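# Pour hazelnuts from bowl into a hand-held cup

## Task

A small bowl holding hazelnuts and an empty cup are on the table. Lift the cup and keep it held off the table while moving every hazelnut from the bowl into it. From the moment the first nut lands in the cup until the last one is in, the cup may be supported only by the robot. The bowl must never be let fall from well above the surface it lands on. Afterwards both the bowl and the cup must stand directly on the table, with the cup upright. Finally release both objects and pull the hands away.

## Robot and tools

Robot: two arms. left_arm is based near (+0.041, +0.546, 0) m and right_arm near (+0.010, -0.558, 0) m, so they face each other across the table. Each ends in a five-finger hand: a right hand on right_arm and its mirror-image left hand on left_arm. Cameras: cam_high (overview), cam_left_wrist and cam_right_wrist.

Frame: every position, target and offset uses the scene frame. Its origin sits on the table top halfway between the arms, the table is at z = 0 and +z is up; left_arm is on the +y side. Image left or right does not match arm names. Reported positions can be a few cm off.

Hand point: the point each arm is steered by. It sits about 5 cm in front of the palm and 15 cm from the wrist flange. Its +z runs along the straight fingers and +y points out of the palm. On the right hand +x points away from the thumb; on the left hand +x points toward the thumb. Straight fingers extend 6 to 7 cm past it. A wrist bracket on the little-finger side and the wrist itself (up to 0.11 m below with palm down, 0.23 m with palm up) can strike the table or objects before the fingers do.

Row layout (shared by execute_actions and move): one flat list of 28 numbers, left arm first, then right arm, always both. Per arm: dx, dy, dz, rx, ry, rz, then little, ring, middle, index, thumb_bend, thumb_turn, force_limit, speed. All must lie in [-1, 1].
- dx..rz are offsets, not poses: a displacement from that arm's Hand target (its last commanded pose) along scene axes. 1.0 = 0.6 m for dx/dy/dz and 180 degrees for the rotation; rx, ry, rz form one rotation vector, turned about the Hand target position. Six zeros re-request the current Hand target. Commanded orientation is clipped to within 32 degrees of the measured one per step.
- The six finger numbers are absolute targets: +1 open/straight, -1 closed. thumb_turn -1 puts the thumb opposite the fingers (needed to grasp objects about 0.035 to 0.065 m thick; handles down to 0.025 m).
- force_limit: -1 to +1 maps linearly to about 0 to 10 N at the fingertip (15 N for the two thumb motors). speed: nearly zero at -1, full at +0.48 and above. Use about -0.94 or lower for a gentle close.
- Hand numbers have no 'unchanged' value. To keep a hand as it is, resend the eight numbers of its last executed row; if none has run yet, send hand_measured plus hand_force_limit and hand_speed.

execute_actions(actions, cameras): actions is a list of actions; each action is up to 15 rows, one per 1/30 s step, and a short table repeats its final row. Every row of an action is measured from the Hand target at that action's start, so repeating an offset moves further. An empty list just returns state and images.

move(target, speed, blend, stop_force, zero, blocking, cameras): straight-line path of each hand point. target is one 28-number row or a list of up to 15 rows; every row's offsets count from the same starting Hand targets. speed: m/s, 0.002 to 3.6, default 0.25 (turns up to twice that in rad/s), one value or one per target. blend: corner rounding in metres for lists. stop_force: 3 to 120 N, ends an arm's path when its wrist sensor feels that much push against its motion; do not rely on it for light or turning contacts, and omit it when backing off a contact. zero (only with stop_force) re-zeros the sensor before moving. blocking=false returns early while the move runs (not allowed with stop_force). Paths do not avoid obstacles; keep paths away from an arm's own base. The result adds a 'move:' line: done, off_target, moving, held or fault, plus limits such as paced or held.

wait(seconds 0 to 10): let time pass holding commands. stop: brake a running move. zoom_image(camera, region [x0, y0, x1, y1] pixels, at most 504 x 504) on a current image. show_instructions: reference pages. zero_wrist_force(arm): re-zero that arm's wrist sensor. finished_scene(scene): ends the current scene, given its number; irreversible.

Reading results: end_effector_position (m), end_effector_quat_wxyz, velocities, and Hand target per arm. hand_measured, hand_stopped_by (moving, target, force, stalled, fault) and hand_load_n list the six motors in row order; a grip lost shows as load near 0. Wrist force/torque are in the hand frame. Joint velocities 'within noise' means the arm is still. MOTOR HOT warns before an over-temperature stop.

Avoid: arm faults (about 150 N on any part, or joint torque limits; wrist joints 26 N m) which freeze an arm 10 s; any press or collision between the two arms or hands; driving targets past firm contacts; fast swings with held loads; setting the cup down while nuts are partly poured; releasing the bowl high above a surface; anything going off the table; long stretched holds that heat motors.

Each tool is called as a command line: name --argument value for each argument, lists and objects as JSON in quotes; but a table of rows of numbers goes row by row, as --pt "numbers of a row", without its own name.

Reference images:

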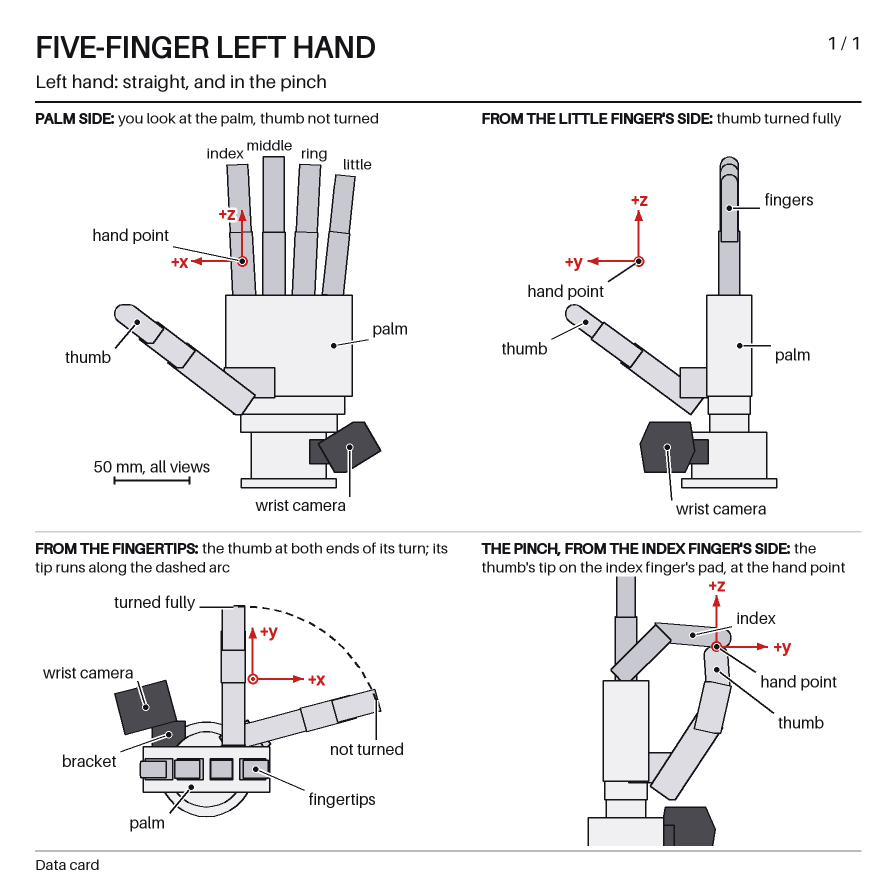

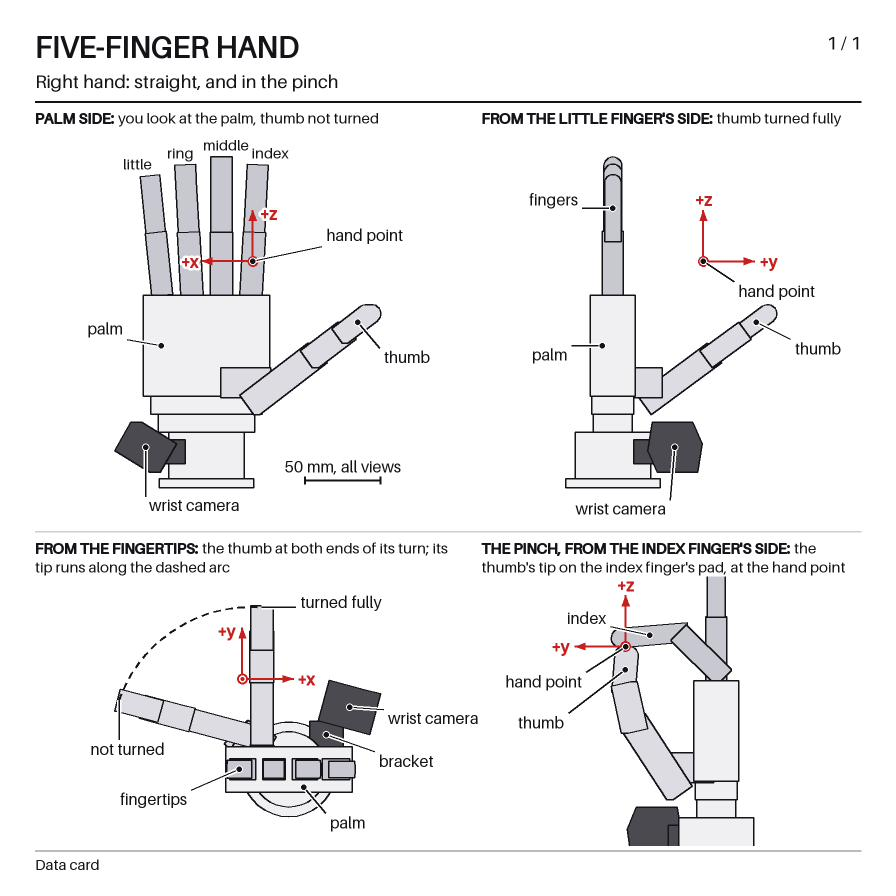

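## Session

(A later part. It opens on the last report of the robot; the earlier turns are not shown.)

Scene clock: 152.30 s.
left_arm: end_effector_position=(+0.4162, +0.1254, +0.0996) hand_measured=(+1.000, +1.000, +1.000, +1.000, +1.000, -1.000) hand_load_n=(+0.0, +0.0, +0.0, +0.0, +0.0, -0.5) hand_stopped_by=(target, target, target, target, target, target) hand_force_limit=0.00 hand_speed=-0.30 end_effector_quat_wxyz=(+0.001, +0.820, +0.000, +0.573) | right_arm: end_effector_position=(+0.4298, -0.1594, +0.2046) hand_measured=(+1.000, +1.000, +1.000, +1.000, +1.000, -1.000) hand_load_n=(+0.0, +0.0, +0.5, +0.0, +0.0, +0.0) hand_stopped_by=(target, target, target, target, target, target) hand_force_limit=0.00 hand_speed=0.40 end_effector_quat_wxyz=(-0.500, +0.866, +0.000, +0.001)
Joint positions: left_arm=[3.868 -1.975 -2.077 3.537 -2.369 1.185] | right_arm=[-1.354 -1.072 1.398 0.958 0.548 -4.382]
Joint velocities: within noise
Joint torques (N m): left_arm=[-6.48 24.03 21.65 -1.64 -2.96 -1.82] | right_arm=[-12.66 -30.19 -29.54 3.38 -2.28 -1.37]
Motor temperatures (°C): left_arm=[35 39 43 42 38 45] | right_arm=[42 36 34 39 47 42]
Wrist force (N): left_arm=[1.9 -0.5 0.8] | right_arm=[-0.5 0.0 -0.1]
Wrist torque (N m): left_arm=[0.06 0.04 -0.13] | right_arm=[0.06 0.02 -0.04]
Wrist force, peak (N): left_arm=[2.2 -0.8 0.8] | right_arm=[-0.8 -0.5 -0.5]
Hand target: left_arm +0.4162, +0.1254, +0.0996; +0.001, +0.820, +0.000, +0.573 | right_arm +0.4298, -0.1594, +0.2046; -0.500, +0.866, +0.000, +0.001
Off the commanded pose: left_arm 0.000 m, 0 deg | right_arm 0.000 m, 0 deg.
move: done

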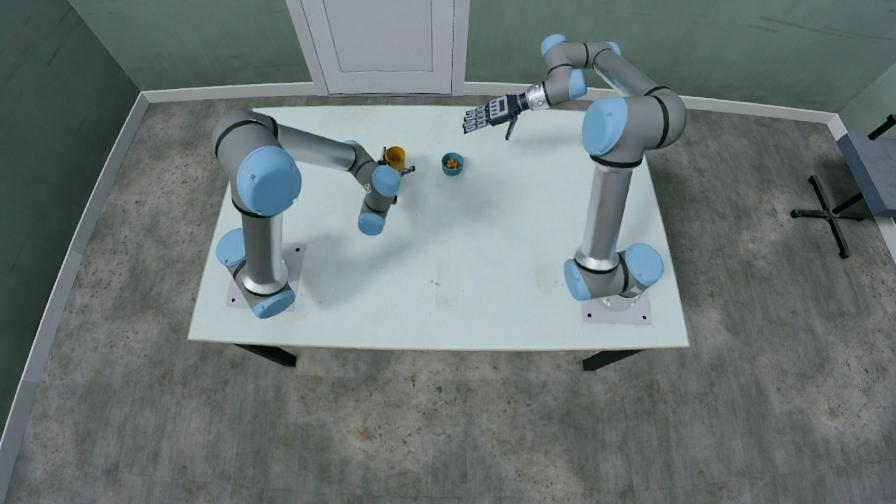

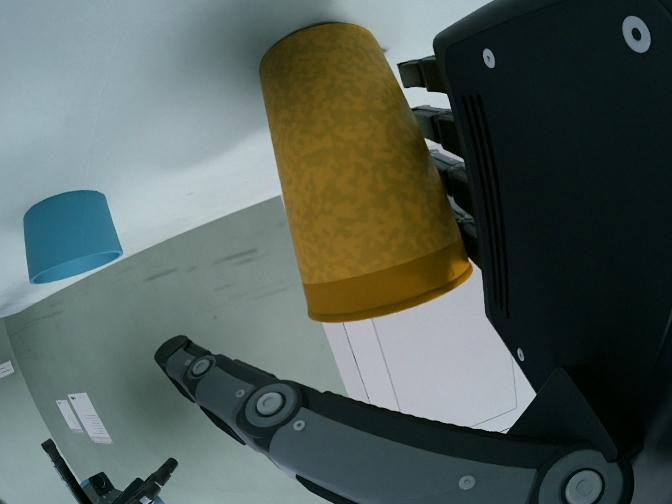

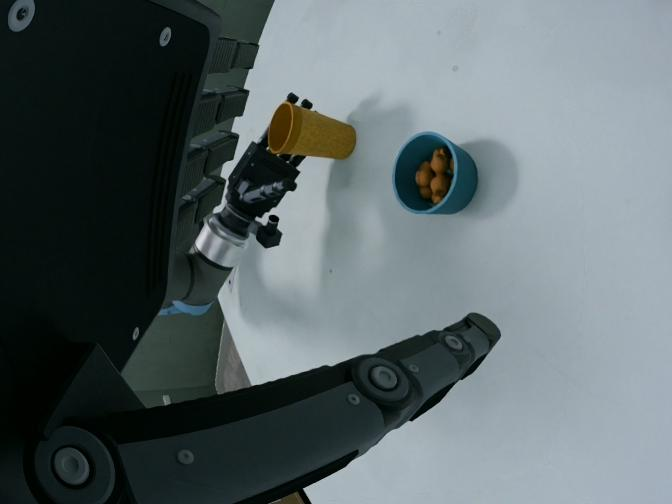

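move --target '[0,-0.008,0,0,0,0,1,1,1,1,1,-1,0,-0.3,0,0,0,0,0,0,1,1,1,1,1,-1,0,0.4]' --stop_force 3 --speed 0.03 --cameras '[]'

move --target '[0,0,0,0,0,0,-0.5,-0.5,-0.5,-0.5,-0.5,-1,-0.5,-0.8,0,0,0,0,0,0,1,1,1,1,1,-1,0,0.4]'

zoom_image --camera "cam_high" --region '[340, 110, 460, 210]'

zoom_image --camera "cam_right_wrist" --region '[200, 50, 400, 250]'

Scene clock: 159.13 s.
left_arm: end_effector_position=(+0.4162, +0.1206, +0.0996) hand_measured=(+1.000, +1.000, +1.000, +1.000, +1.000, -1.000) hand_load_n=(+0.5, +0.0, +0.0, +0.0, +0.0, -0.5) hand_stopped_by=(target, target, target, target, target, target) hand_force_limit=0.00 hand_speed=-0.30 end_effector_quat_wxyz=(+0.001, +0.820, +0.000, +0.573) | right_arm: end_effector_position=(+0.4298, -0.1594, +0.2046) hand_measured=(+1.000, +1.000, +1.000, +1.000, +1.000, -1.000) hand_load_n=(+0.0, +0.0, +0.0, +0.0, +0.0, +0.0) hand_stopped_by=(target, target, target, target, target, target) hand_force_limit=0.00 hand_speed=0.40 end_effector_quat_wxyz=(-0.500, +0.866, +0.000, +0.001)
Joint positions: left_arm=[3.859 -1.984 -2.063 3.527 -2.376 1.179] | right_arm=[-1.354 -1.072 1.398 0.958 0.548 -4.382]
Joint velocities: within noise
Joint torques (N m): left_arm=[-6.54 24.7 22.31 -1.66 -2.88 -1.76] | right_arm=[-12.26 -30.23 -29.24 3.3 -2.25 -1.34]
Motor temperatures (°C): left_arm=[35 39 43 42 38 45] | right_arm=[42 36 34 39 47 42]
Wrist force (N): left_arm=[1.6 -0.5 0.7] | right_arm=[-0.3 -0.2 -0.3]
Wrist torque (N m): left_arm=[0.08 0.08 -0.15] | right_arm=[0.05 0.00 -0.04]
Wrist force, peak (N): left_arm=[2.2 -1.0 0.8] | right_arm=[-0.9 -0.5 -0.3]
Hand target: left_arm +0.4162, +0.1206, +0.0996; +0.001, +0.820, +0.000, +0.573 | right_arm +0.4298, -0.1594, +0.2046; -0.500, +0.866, +0.000, +0.001
Off the commanded pose: left_arm 0.000 m, 0 deg | right_arm 0.000 m, 0 deg.
move: done
No camera images: "cameras" was empty.

Scene clock: 160.63 s.
left_arm: end_effector_position=(+0.4162, +0.1206, +0.0996) hand_measured=(+0.336, +0.428, +0.356, +0.318, +0.672, -1.000) hand_load_n=(+0.5, +0.0, +1.5, +2.5, +4.0, +0.0) hand_stopped_by=(force, force, force, force, force, target) hand_force_limit=-0.50 hand_speed=-0.80 end_effector_quat_wxyz=(+0.001, +0.820, +0.000, +0.573) | right_arm: end_effector_position=(+0.4298, -0.1594, +0.2046) hand_measured=(+1.000, +1.000, +1.000, +1.000, +1.000, -1.000) hand_load_n=(+0.0, +0.0, +0.0, +0.0, +0.0, +0.0) hand_stopped_by=(target, target, target, target, target, target) hand_force_limit=0.00 hand_speed=0.40 end_effector_quat_wxyz=(-0.500, +0.866, +0.000, +0.001)
Joint positions: left_arm=[3.859 -1.984 -2.063 3.527 -2.376 1.179] | right_arm=[-1.354 -1.072 1.398 0.958 0.548 -4.382]
Joint velocities: within noise
Joint torques (N m): left_arm=[-6.83 25.32 19.74 -0.75 -0.89 -1.69] | right_arm=[-12.4 -31.06 -29.41 3.26 -2.39 -1.33]
Motor temperatures (°C): left_arm=[35 39 43 42 38 45] | right_arm=[42 36 34 39 47 42]
Wrist force (N): left_arm=[1.3 -0.4 1.1] | right_arm=[-0.6 -0.5 -0.4]
Wrist torque (N m): left_arm=[0.06 0.07 -0.12] | right_arm=[0.00 0.05 -0.06]
Wrist force, peak (N): left_arm=[2.1 -0.6 0.8] | right_arm=[-0.6 -0.5 -0.4]
Hand target: left_arm +0.4162, +0.1206, +0.0996; +0.001, +0.820, +0.000, +0.573 | right_arm +0.4298, -0.1594, +0.2046; -0.500, +0.866, +0.000, +0.001
Off the commanded pose: left_arm 0.000 m, 0 deg | right_arm 0.000 m, 0 deg.
move: done

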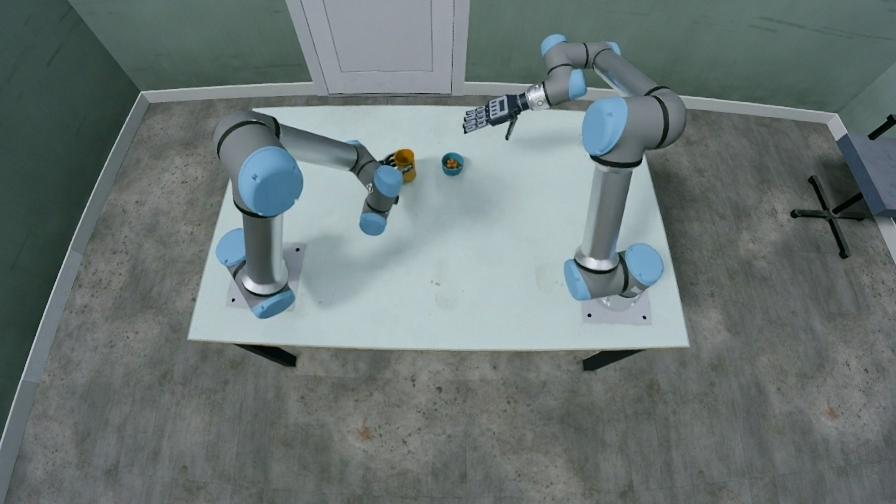

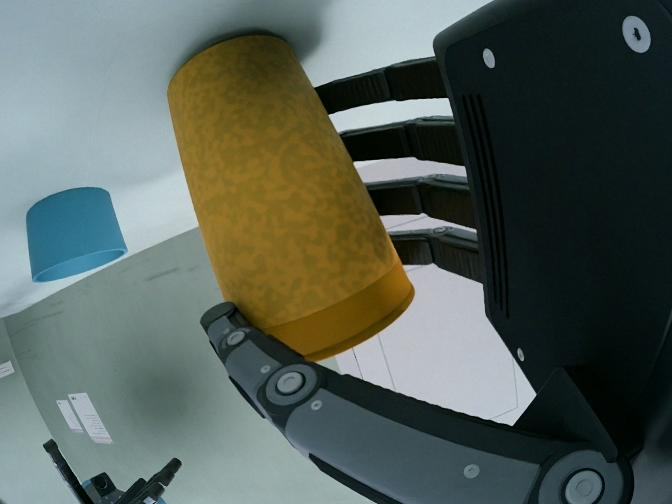

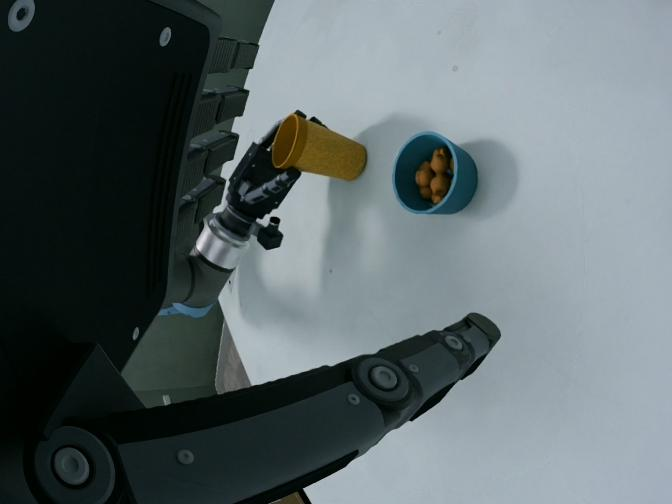

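Scaled by 4.200 from the camera's 896x504 image, which has a finer 1280x720 frame.

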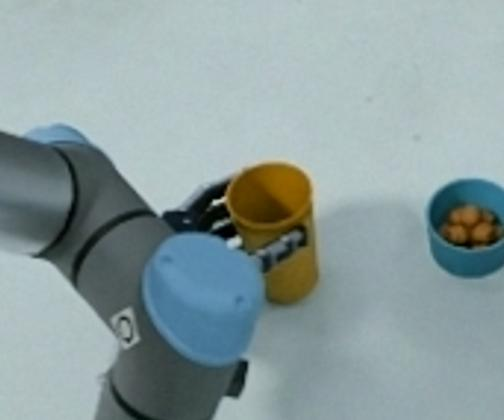

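Scaled by 2.520 from the camera's 672x504 image, which has a finer 960x720 frame.

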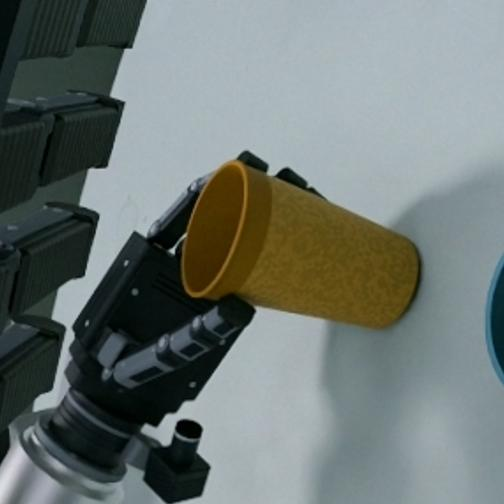

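move --target '[0,0,0,0,0,0,0.9,0.9,0.9,0.9,0.85,-1,-0.5,-0.5,0,0,0,0,0,0,1,1,1,1,1,-1,0,0.4]' --cameras '[]'

move --target '[-0.012,-0.055,-0.01,0,0,0,0.9,0.9,0.9,0.9,0.85,-1,-0.5,-0.5,0,0,0,0,0,0,1,1,1,1,1,-1,0,0.4]' --stop_force 3 --speed 0.03 --cameras '[]'

zoom_image --camera "cam_high" --region '[340, 110, 460, 210]'

execute_actions --actions '[]'

zoom_image --camera "cam_high" --region '[340, 110, 460, 210]'

Scene clock: 170.10 s.
left_arm: end_effector_position=(+0.4162, +0.1206, +0.0996) hand_measured=(+0.900, +0.900, +0.900, +0.900, +0.850, -1.000) hand_load_n=(+0.0, +0.0, +0.0, +0.0, +0.0, +0.0) hand_stopped_by=(target, target, target, target, target, target) hand_force_limit=-0.50 hand_speed=-0.50 end_effector_quat_wxyz=(+0.001, +0.820, +0.000, +0.573) | right_arm: end_effector_position=(+0.4298, -0.1594, +0.2046) hand_measured=(+1.000, +1.000, +1.000, +1.000, +1.000, -1.000) hand_load_n=(+0.0, +0.0, +0.0, +0.0, +0.0, +0.0) hand_stopped_by=(target, target, target, target, target, target) hand_force_limit=0.00 hand_speed=0.40 end_effector_quat_wxyz=(-0.500, +0.866, +0.000, +0.001)
Joint positions: left_arm=[3.859 -1.984 -2.063 3.527 -2.376 1.179] | right_arm=[-1.354 -1.072 1.398 0.958 0.548 -4.382]
Joint velocities: within noise
Joint torques (N m): left_arm=[-1.53 27.75 14.7 0.98 1.49 -1.49] | right_arm=[-12.55 -30.85 -29.83 3.15 -2.32 -1.3]
Motor temperatures (°C): left_arm=[35 39 43 42 38 45] | right_arm=[42 36 34 39 47 42]
Wrist force (N): left_arm=[1.8 -0.4 1.1] | right_arm=[-0.5 -0.5 0.1]
Wrist torque (N m): left_arm=[0.04 0.07 -0.13] | right_arm=[-0.02 0.01 -0.05]
Wrist force, peak (N): left_arm=[2.1 -0.5 0.9] | right_arm=[-0.9 -0.1 -0.3]
Hand target: left_arm +0.4162, +0.1206, +0.0996; +0.001, +0.820, +0.000, +0.573 | right_arm +0.4298, -0.1594, +0.2046; -0.500, +0.866, +0.000, +0.001
Off the commanded pose: left_arm 0.000 m, 0 deg | right_arm 0.000 m, 0 deg.
move: done
No camera images: "cameras" was empty.

Scene clock: 172.27 s.
left_arm: end_effector_position=(+0.4090, +0.0876, +0.0936) hand_measured=(+0.900, +0.900, +0.900, +0.900, +0.850, -1.000) hand_load_n=(+0.0, +0.0, +0.0, +0.0, +0.0, +0.0) hand_stopped_by=(target, target, target, target, target, target) hand_force_limit=-0.50 hand_speed=-0.50 end_effector_quat_wxyz=(+0.001, +0.820, +0.000, +0.573) | right_arm: end_effector_position=(+0.4298, -0.1594, +0.2046) hand_measured=(+1.000, +1.000, +1.000, +1.000, +1.000, -1.000) hand_load_n=(-0.5, +0.0, +0.0, +0.0, +0.0, +0.0) hand_stopped_by=(target, target, target, target, target, target) hand_force_limit=0.00 hand_speed=0.40 end_effector_quat_wxyz=(-0.500, +0.866, +0.000, +0.001)
Joint positions: left_arm=[3.791 -2.056 -1.969 3.467 -2.435 1.127] | right_arm=[-1.354 -1.072 1.398 0.958 0.548 -4.382]
Joint velocities: within noise
Joint torques (N m): left_arm=[-6.99 26.95 21.34 -1.8 -2.9 -1.71] | right_arm=[-11.84 -31.28 -30.26 3.16 -2.24 -1.34]
Motor temperatures (°C): left_arm=[35 39 43 42 38 45] | right_arm=[42 36 34 39 47 42]
Wrist force (N): left_arm=[2.3 -0.5 0.9] | right_arm=[-0.4 -0.3 -0.3]
Wrist torque (N m): left_arm=[0.08 0.03 -0.12] | right_arm=[0.03 0.03 -0.05]
Wrist force, peak (N): left_arm=[2.3 -0.5 0.9] | right_arm=[-0.8 -0.5 -0.4]
Hand target: left_arm +0.4090, +0.0876, +0.0936; +0.001, +0.820, +0.000, +0.573 | right_arm +0.4298, -0.1594, +0.2046; -0.500, +0.866, +0.000, +0.001
Off the commanded pose: left_arm 0.000 m, 0 deg | right_arm 0.000 m, 0 deg.
move: done
No camera images: "cameras" was empty.

Scaled by 4.200 from the camera's 896x504 image, which has a finer 1280x720 frame.

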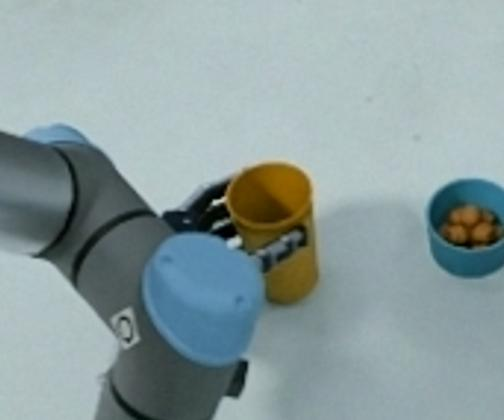

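Scene clock: 172.27 s.
left_arm: end_effector_position=(+0.4090, +0.0876, +0.0936) hand_measured=(+0.900, +0.900, +0.900, +0.900, +0.850, -1.000) hand_load_n=(+0.0, +0.0, +0.0, +0.0, +0.0, +0.0) hand_stopped_by=(target, target, target, target, target, target) hand_force_limit=-0.50 hand_speed=-0.50 end_effector_quat_wxyz=(+0.001, +0.820, +0.000, +0.573) | right_arm: end_effector_position=(+0.4298, -0.1594, +0.2046) hand_measured=(+1.000, +1.000, +1.000, +1.000, +1.000, -1.000) hand_load_n=(-0.5, +0.0, +0.0, +0.0, +0.0, +0.0) hand_stopped_by=(target, target, target, target, target, target) hand_force_limit=0.00 hand_speed=0.40 end_effector_quat_wxyz=(-0.500, +0.866, +0.000, +0.001)
Joint positions: left_arm=[3.791 -2.056 -1.969 3.467 -2.435 1.127] | right_arm=[-1.354 -1.072 1.398 0.958 0.548 -4.382]
Joint velocities: within noise
Joint torques (N m): left_arm=[-6.99 26.95 21.34 -1.8 -2.9 -1.71] | right_arm=[-11.84 -31.28 -30.26 3.16 -2.24 -1.34]
Motor temperatures (°C): left_arm=[35 39 43 42 38 45] | right_arm=[42 36 34 39 47 42]
Wrist force (N): left_arm=[2.3 -0.5 0.9] | right_arm=[-0.4 -0.3 -0.3]
Wrist torque (N m): left_arm=[0.08 0.03 -0.12] | right_arm=[0.03 0.03 -0.05]
Wrist force, peak (N): left_arm=[2.3 -0.5 0.9] | right_arm=[-0.4 -0.3 -0.3]
Hand target: left_arm +0.4090, +0.0876, +0.0936; +0.001, +0.820, +0.000, +0.573 | right_arm +0.4298, -0.1594, +0.2046; -0.500, +0.866, +0.000, +0.001
Off the commanded pose: left_arm 0.000 m, 0 deg | right_arm 0.000 m, 0 deg.

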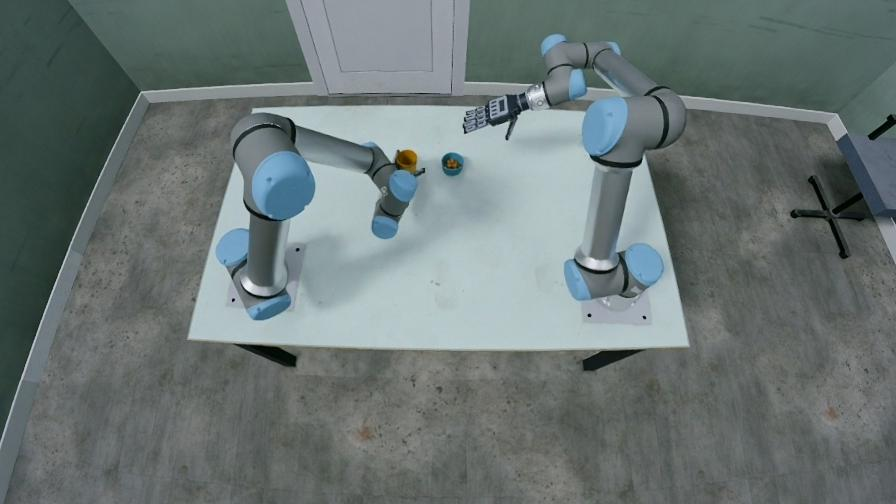

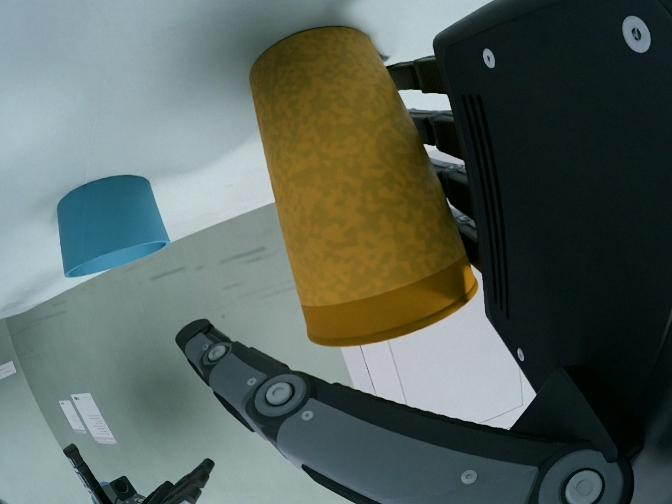

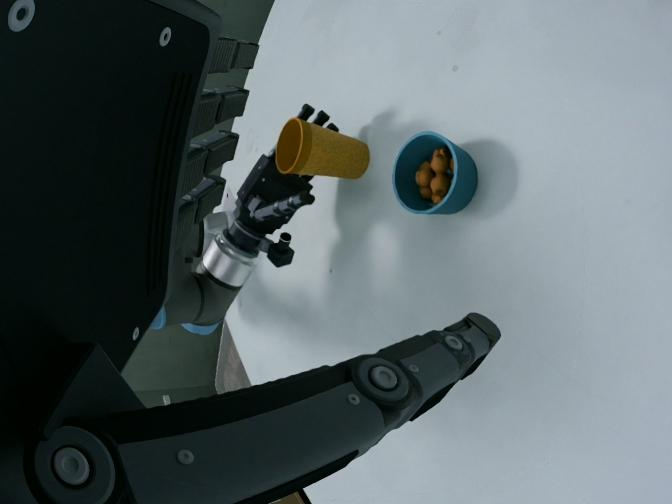

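Scaled by 4.200 from the camera's 896x504 image, which has a finer 1280x720 frame.

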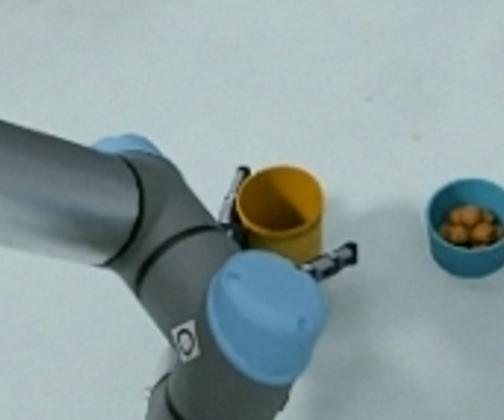

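move --target '[0,0,0,0,0,0,0.9,0.9,0.9,0.9,-0.5,-1,-0.8,-0.94,0,0,0,0,0,0,1,1,1,1,1,-1,0,0.4]' --cameras '[]'

wait --seconds 2

zoom_image --camera "cam_high" --region '[340, 110, 460, 210]'

Scene clock: 181.83 s.
left_arm: end_effector_position=(+0.4090, +0.0876, +0.0936) hand_measured=(+0.900, +0.900, +0.900, +0.900, +0.422, -1.000) hand_load_n=(+0.0, +0.0, +0.0, +0.0, +0.0, +0.0) hand_stopped_by=(target, target, target, target, moving, target) hand_force_limit=-0.80 hand_speed=-0.94 end_effector_quat_wxyz=(+0.001, +0.820, +0.000, +0.573) | right_arm: end_effector_position=(+0.4298, -0.1594, +0.2046) hand_measured=(+1.000, +1.000, +1.000, +1.000, +1.000, -1.000) hand_load_n=(+0.0, +0.0, +0.0, +0.0, +0.0, +0.0) hand_stopped_by=(target, target, target, target, target, target) hand_force_limit=0.00 hand_speed=0.40 end_effector_quat_wxyz=(-0.500, +0.866, +0.000, +0.001)
Joint positions: left_arm=[3.791 -2.056 -1.969 3.467 -2.435 1.127] | right_arm=[-1.354 -1.072 1.398 0.958 0.548 -4.382]
Joint velocities: within noise
Joint torques (N m): left_arm=[-6.39 27.65 15.74 -1 -2.7 -1.84] | right_arm=[-12 -32.27 -29.89 2.79 -2.19 -1.09]
Motor temperatures (°C): left_arm=[35 39 43 41 38 45] | right_arm=[42 36 34 39 47 42]
Wrist force (N): left_arm=[1.8 -0.6 0.8] | right_arm=[-0.4 -0.2 -0.2]
Wrist torque (N m): left_arm=[0.08 0.11 -0.15] | right_arm=[0.05 0.02 -0.03]
Wrist force, peak (N): left_arm=[2.3 -0.7 0.9] | right_arm=[-0.9 -0.3 0.0]
Hand target: left_arm +0.4090, +0.0876, +0.0936; +0.001, +0.820, +0.000, +0.573 | right_arm +0.4298, -0.1594, +0.2046; -0.500, +0.866, +0.000, +0.001
Off the commanded pose: left_arm 0.000 m, 0 deg | right_arm 0.000 m, 0 deg.
move: moving (left_arm; no rest 5 s after the path's end)
No camera images: "cameras" was empty.

Scene clock: 183.83 s.
left_arm: end_effector_position=(+0.4090, +0.0876, +0.0936) hand_measured=(+0.900, +0.900, +0.900, +0.900, +0.270, -1.000) hand_load_n=(+0.0, +0.0, +0.0, +0.5, +1.5, +0.0) hand_stopped_by=(target, target, target, target, force, target) hand_force_limit=-0.80 hand_speed=-0.94 end_effector_quat_wxyz=(+0.001, +0.820, +0.000, +0.573) | right_arm: end_effector_position=(+0.4298, -0.1594, +0.2046) hand_measured=(+1.000, +1.000, +1.000, +1.000, +1.000, -1.000) hand_load_n=(+0.0, +0.0, +0.0, +0.0, +0.5, +0.0) hand_stopped_by=(target, target, target, target, target, target) hand_force_limit=0.00 hand_speed=0.40 end_effector_quat_wxyz=(-0.500, +0.866, +0.000, +0.001)
Joint positions: left_arm=[3.791 -2.056 -1.969 3.467 -2.435 1.127] | right_arm=[-1.354 -1.072 1.398 0.958 0.548 -4.382]
Joint velocities: within noise
Joint torques (N m): left_arm=[-6.08 27.88 14.05 -0.78 -2.7 -1.78] | right_arm=[-11.93 -31.94 -30.04 2.76 -2.2 -1.28]
Motor temperatures (°C): left_arm=[35 39 43 41 38 45] | right_arm=[42 36 34 39 47 42]
Wrist force (N): left_arm=[2.5 -0.1 0.4] | right_arm=[-0.5 -0.2 -0.1]
Wrist torque (N m): left_arm=[0.06 0.08 -0.13] | right_arm=[0.03 0.03 -0.05]
Wrist force, peak (N): left_arm=[2.8 0.1 0.1] | right_arm=[-0.8 -0.3 -0.4]
Hand target: left_arm +0.4090, +0.0876, +0.0936; +0.001, +0.820, +0.000, +0.573 | right_arm +0.4298, -0.1594, +0.2046; -0.500, +0.866, +0.000, +0.001
Off the commanded pose: left_arm 0.000 m, 0 deg | right_arm 0.000 m, 0 deg.
wait: 2.00 s; at rest by 1.83 s

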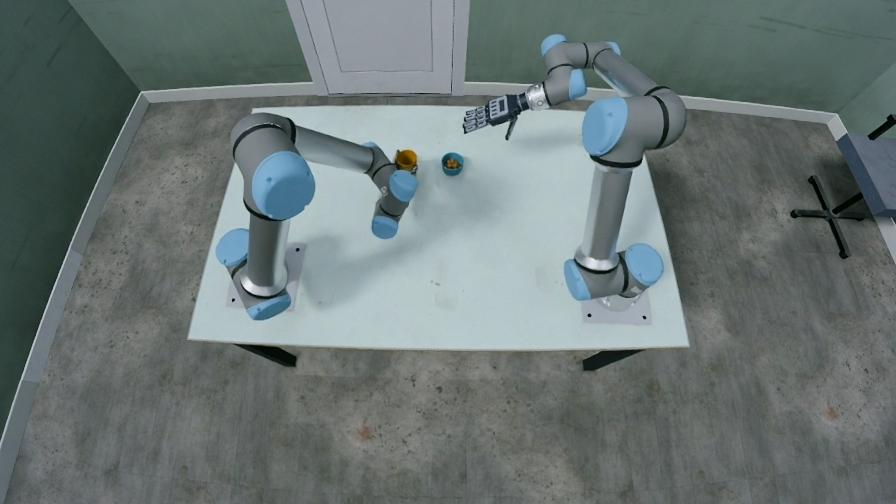

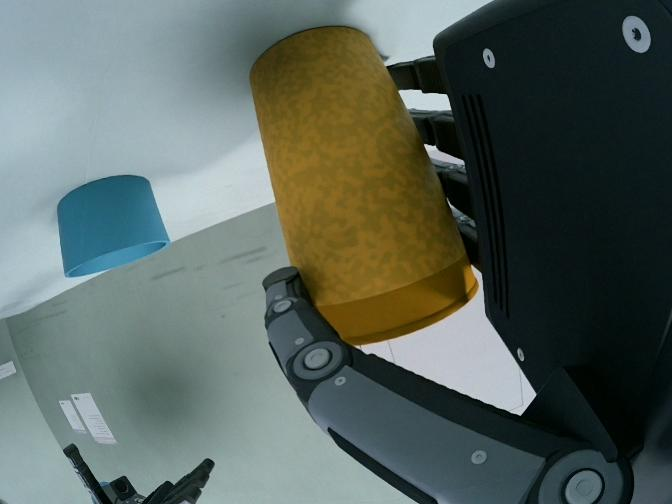

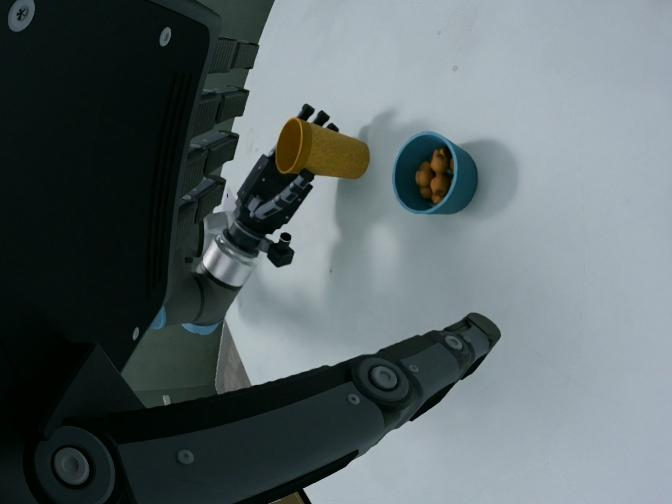

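Scaled by 4.200 from the camera's 896x504 image, which has a finer 1280x720 frame.

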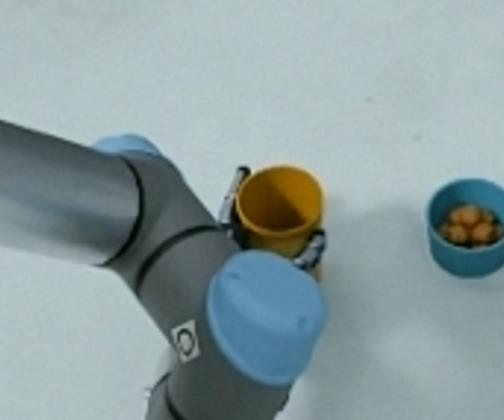

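move --target '[0,0,0,0,0,0,-0.5,-0.5,-0.5,-0.5,-0.5,-1,-0.3,-0.85,0,0,0,0,0,0,1,1,1,1,1,-1,0,0.4]'

zoom_image --camera "cam_high" --region '[340, 110, 460, 210]'

Scene clock: 189.70 s.
left_arm: end_effector_position=(+0.4090, +0.0876, +0.0936) hand_measured=(+0.750, +0.736, +0.708, +0.680, +0.274, -1.000) hand_load_n=(+1.0, +2.0, +3.5, +4.0, +19.5, +2.5) hand_stopped_by=(force, force, force, force, force, target) hand_force_limit=-0.30 hand_speed=-0.85 end_effector_quat_wxyz=(+0.001, +0.820, +0.000, +0.573) | right_arm: end_effector_position=(+0.4298, -0.1594, +0.2046) hand_measured=(+1.000, +1.000, +1.000, +1.000, +1.000, -1.000) hand_load_n=(+0.0, +0.0, +0.0, +0.0, +0.0, +0.0) hand_stopped_by=(target, target, target, target, target, target) hand_force_limit=0.00 hand_speed=0.40 end_effector_quat_wxyz=(-0.500, +0.866, +0.000, +0.001)
Joint positions: left_arm=[3.791 -2.056 -1.969 3.467 -2.435 1.127] | right_arm=[-1.354 -1.072 1.398 0.958 0.548 -4.382]
Joint velocities: within noise
Joint torques (N m): left_arm=[-5.79 28.39 11.04 -0.45 -2.1 -1.44] | right_arm=[-11.8 -32.04 -29.76 2.63 -2.11 -1.14]
Motor temperatures (°C): left_arm=[35 39 43 41 38 45] | right_arm=[42 36 34 39 47 42]
Wrist force (N): left_arm=[1.3 -0.4 0.8] | right_arm=[-0.5 -0.1 -0.3]
Wrist torque (N m): left_arm=[0.08 0.05 -0.15] | right_arm=[0.06 0.02 -0.04]
Wrist force, peak (N): left_arm=[3.8 -1.1 0.4] | right_arm=[-0.9 -0.3 -0.4]
Hand target: left_arm +0.4090, +0.0876, +0.0936; +0.001, +0.820, +0.000, +0.573 | right_arm +0.4298, -0.1594, +0.2046; -0.500, +0.866, +0.000, +0.001
Off the commanded pose: left_arm 0.000 m, 0 deg | right_arm 0.000 m, 0 deg.
move: done

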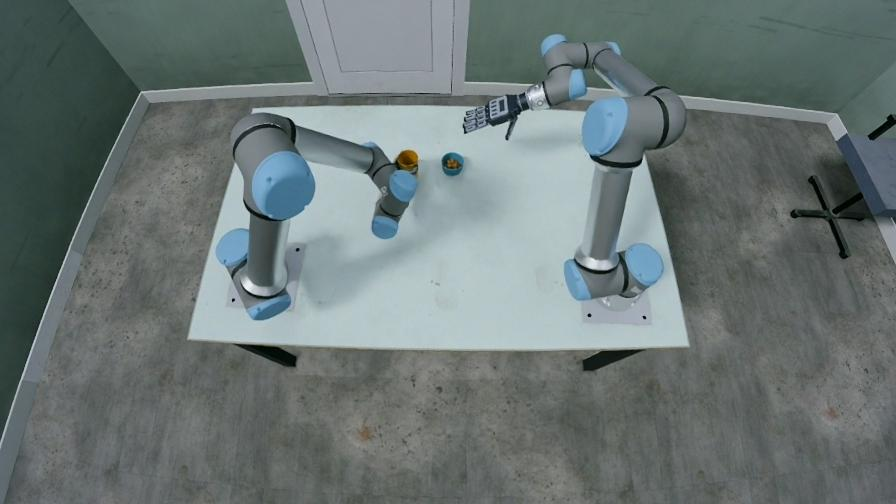

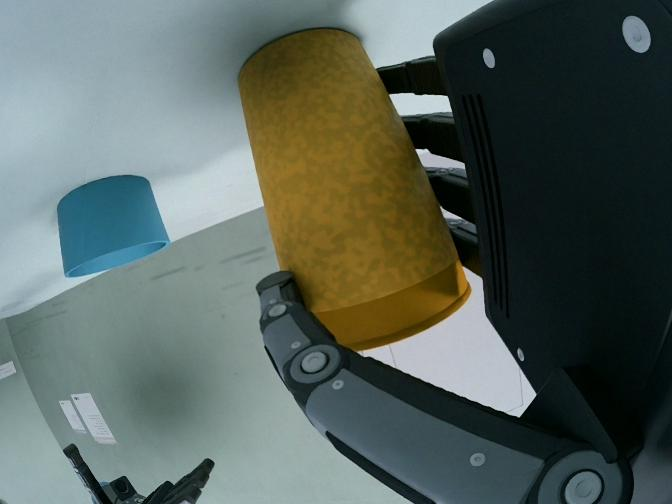

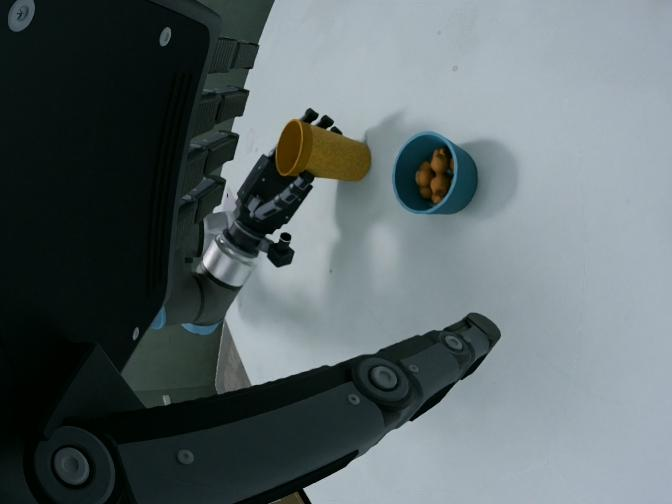

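Scaled by 4.200 from the camera's 896x504 image, which has a finer 1280x720 frame.

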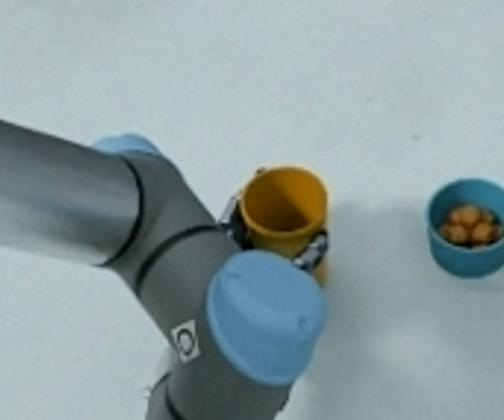

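move --target '[-0.03,0.16,0.22,0,0,0,-0.5,-0.5,-0.5,-0.5,-0.5,-1,-0.3,-0.85,0.012,0.154,-0.149,0,0,0,1,1,0.15,0.15,1,-1,0,0.4]' --speed 0.12

zoom_image --camera "cam_high" --region '[370, 90, 520, 210]'

zoom_image --camera "cam_right_wrist" --region '[180, 80, 560, 400]'

Scene clock: 205.73 s.
left_arm: end_effector_position=(+0.3910, +0.1836, +0.2255) hand_measured=(+0.750, +0.736, +0.708, +0.680, +0.274, -1.000) hand_load_n=(+1.0, +2.0, +3.5, +4.0, +19.0, +2.5) hand_stopped_by=(force, force, force, force, force, target) hand_force_limit=-0.30 hand_speed=-0.85 end_effector_quat_wxyz=(+0.001, +0.820, +0.000, +0.573) | right_arm: end_effector_position=(+0.4370, -0.0671, +0.1152) hand_measured=(+1.000, +1.000, +0.150, +0.150, +1.000, -1.000) hand_load_n=(+0.0, +0.0, +0.0, +0.0, +0.0, +0.0) hand_stopped_by=(target, target, target, target, target, target) hand_force_limit=0.00 hand_speed=0.40 end_effector_quat_wxyz=(-0.500, +0.866, +0.000, +0.001)
Joint positions: left_arm=[3.93 -1.594 -2.133 3.241 -2.314 1.227] | right_arm=[-1.181 -0.914 1.325 0.632 0.618 -4.093]
Joint velocities: within noise
Joint torques (N m): left_arm=[9.18 26.26 5.27 -1.47 2.16 2.1] | right_arm=[8.74 -34.89 -31.11 0.75 0.22 1.57]
Motor temperatures (°C): left_arm=[35 39 43 41 38 45] | right_arm=[42 36 34 39 46 42]
Wrist force (N): left_arm=[1.4 -0.3 1.2] | right_arm=[-0.2 -0.2 -0.6]
Wrist torque (N m): left_arm=[0.04 0.06 -0.13] | right_arm=[0.05 0.02 -0.04]
Wrist force, peak (N): left_arm=[1.8 -0.8 0.8] | right_arm=[-0.5 -0.5 -0.9]
Hand target: left_arm +0.3910, +0.1836, +0.2256; +0.001, +0.820, +0.000, +0.573 | right_arm +0.4370, -0.0670, +0.1152; -0.500, +0.866, +0.000, +0.001
Off the commanded pose: left_arm 0.000 m, 0 deg | right_arm 0.000 m, 0 deg.
move: done

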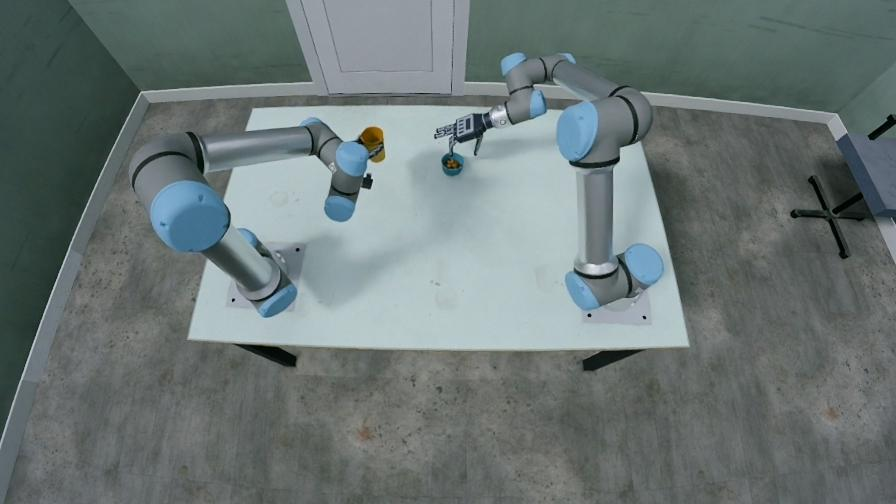

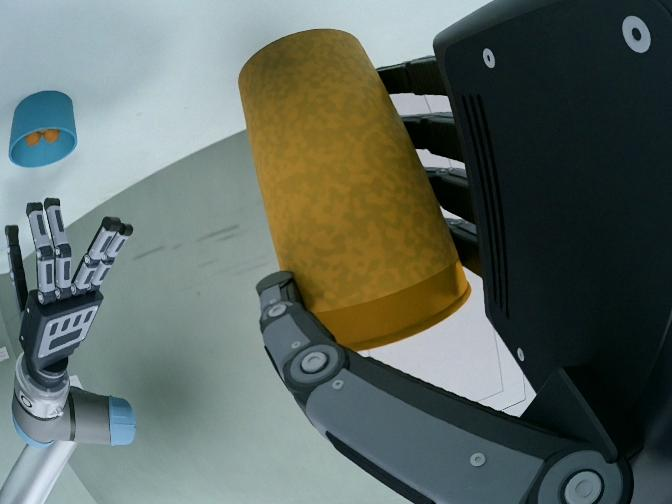

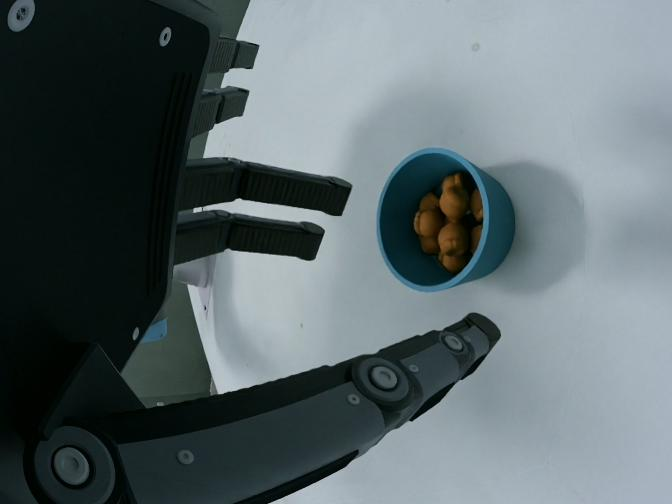

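Scaled by 3.360 from the camera's 896x504 image, which has a finer 1280x720 frame.

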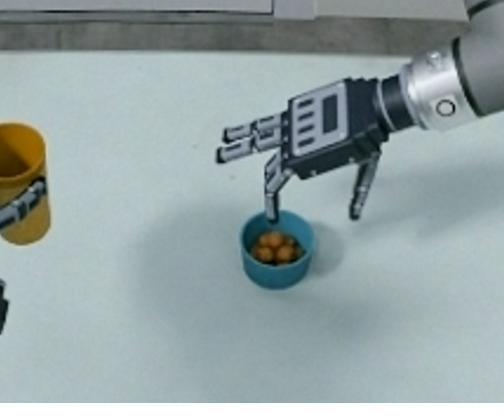

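Scaled by 1.326 from the camera's 672x504 image, which has a finer 960x720 frame.

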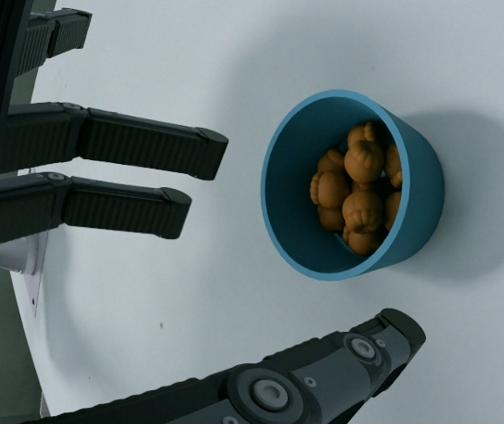

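move --pt "0 0 0 0 0 0 -0.5 -0.5 -0.5 -0.5 -0.5 -1 -0.3 -0.85 0.008 -0.013 0 0 0 0 1 1 0.15 0.15 1 -1 0 0.4" --pt "0 0 0 0 0 0 -0.5 -0.5 -0.5 -0.5 -0.5 -1 -0.3 -0.85 0.008 -0.013 -0.108 0 0 0 1 1 0.15 0.15 1 -1 0 0.4" --speed 0.05 --stop_force 3

zoom_image --camera "cam_high" --region '[370, 90, 520, 210]'

zoom_image --camera "cam_right_wrist" --region '[180, 80, 560, 400]'

Scene clock: 218.37 s.
left_arm: end_effector_position=(+0.3910, +0.1836, +0.2256) hand_measured=(+0.750, +0.736, +0.708, +0.680, +0.274, -1.000) hand_load_n=(+1.0, +2.0, +4.0, +3.5, +19.5, +2.5) hand_stopped_by=(force, force, force, force, force, target) hand_force_limit=-0.30 hand_speed=-0.85 end_effector_quat_wxyz=(+0.001, +0.820, +0.000, +0.573) | right_arm: end_effector_position=(+0.4418, -0.0749, +0.0504) hand_measured=(+1.000, +1.000, +0.150, +0.150, +1.000, -1.000) hand_load_n=(+0.0, +0.0, -0.5, +0.0, +0.0, +0.0) hand_stopped_by=(target, target, target, target, target, target) hand_force_limit=0.00 hand_speed=0.40 end_effector_quat_wxyz=(-0.500, +0.866, +0.000, +0.001)
Joint positions: left_arm=[3.93 -1.594 -2.133 3.241 -2.314 1.227] | right_arm=[-1.197 -0.839 1.382 0.52 0.609 -4.118]
Joint velocities: within noise
Joint torques (N m): left_arm=[8.11 25.26 8.26 -1.37 1.95 2.01] | right_arm=[3.34 -36.12 -5.46 0.61 -0.84 1.7]
Motor temperatures (°C): left_arm=[35 39 43 41 38 45] | right_arm=[42 36 34 39 46 42]
Wrist force (N): left_arm=[1.5 -0.4 1.2] | right_arm=[-0.2 -0.2 -0.1]
Wrist torque (N m): left_arm=[0.03 0.04 -0.13] | right_arm=[0.05 0.00 -0.04]
Wrist force, peak (N): left_arm=[1.6 -0.3 1.4] | right_arm=[-0.2 -0.8 -0.6]
Hand target: left_arm +0.3910, +0.1836, +0.2256; +0.001, +0.820, +0.000, +0.573 | right_arm +0.4418, -0.0748, +0.0504; -0.500, +0.866, +0.000, +0.001
Off the commanded pose: left_arm 0.000 m, 0 deg | right_arm 0.000 m, 0 deg.
move: done

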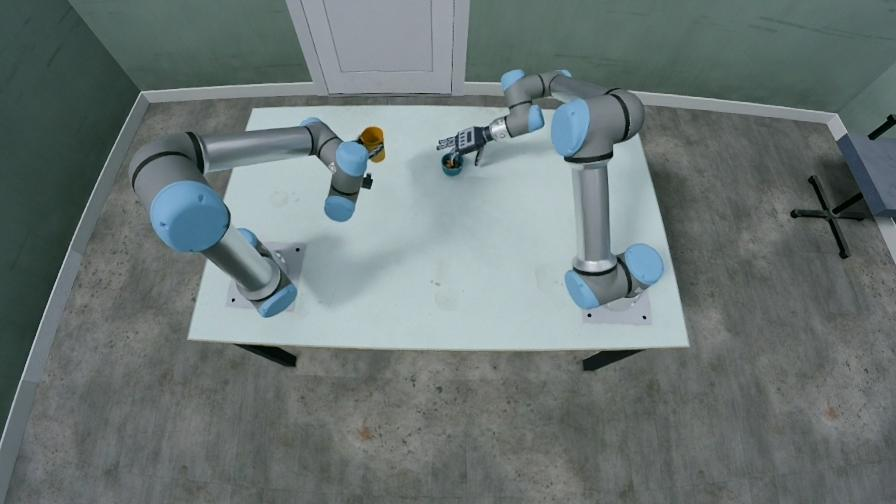

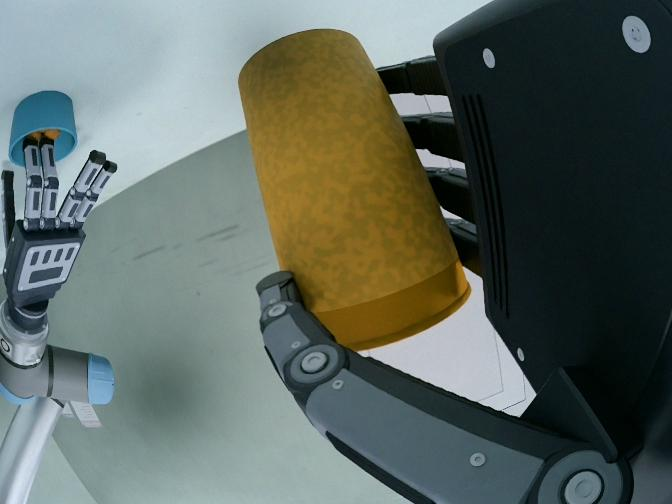

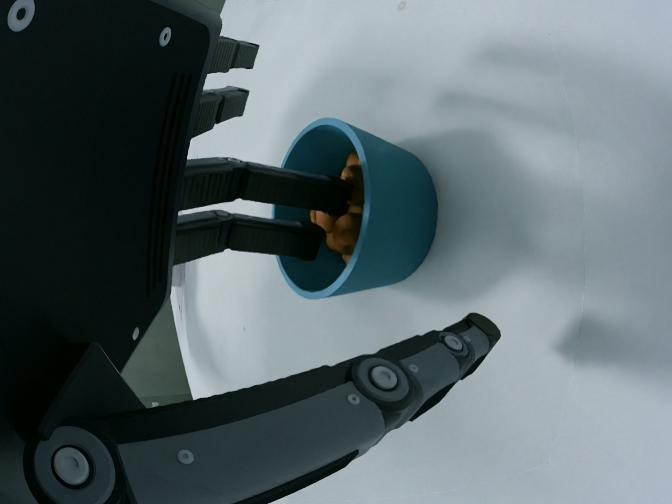

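Scaled by 3.360 from the camera's 896x504 image, which has a finer 1280x720 frame.

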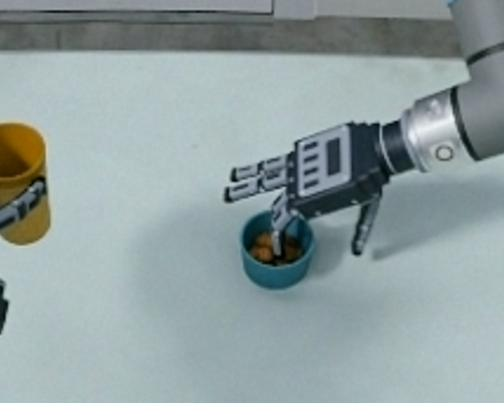

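Scaled by 1.326 from the camera's 672x504 image, which has a finer 960x720 frame.

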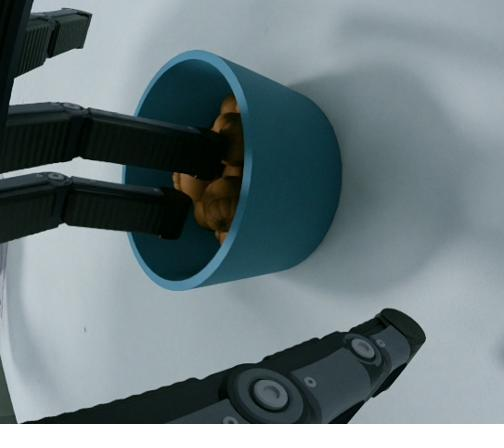

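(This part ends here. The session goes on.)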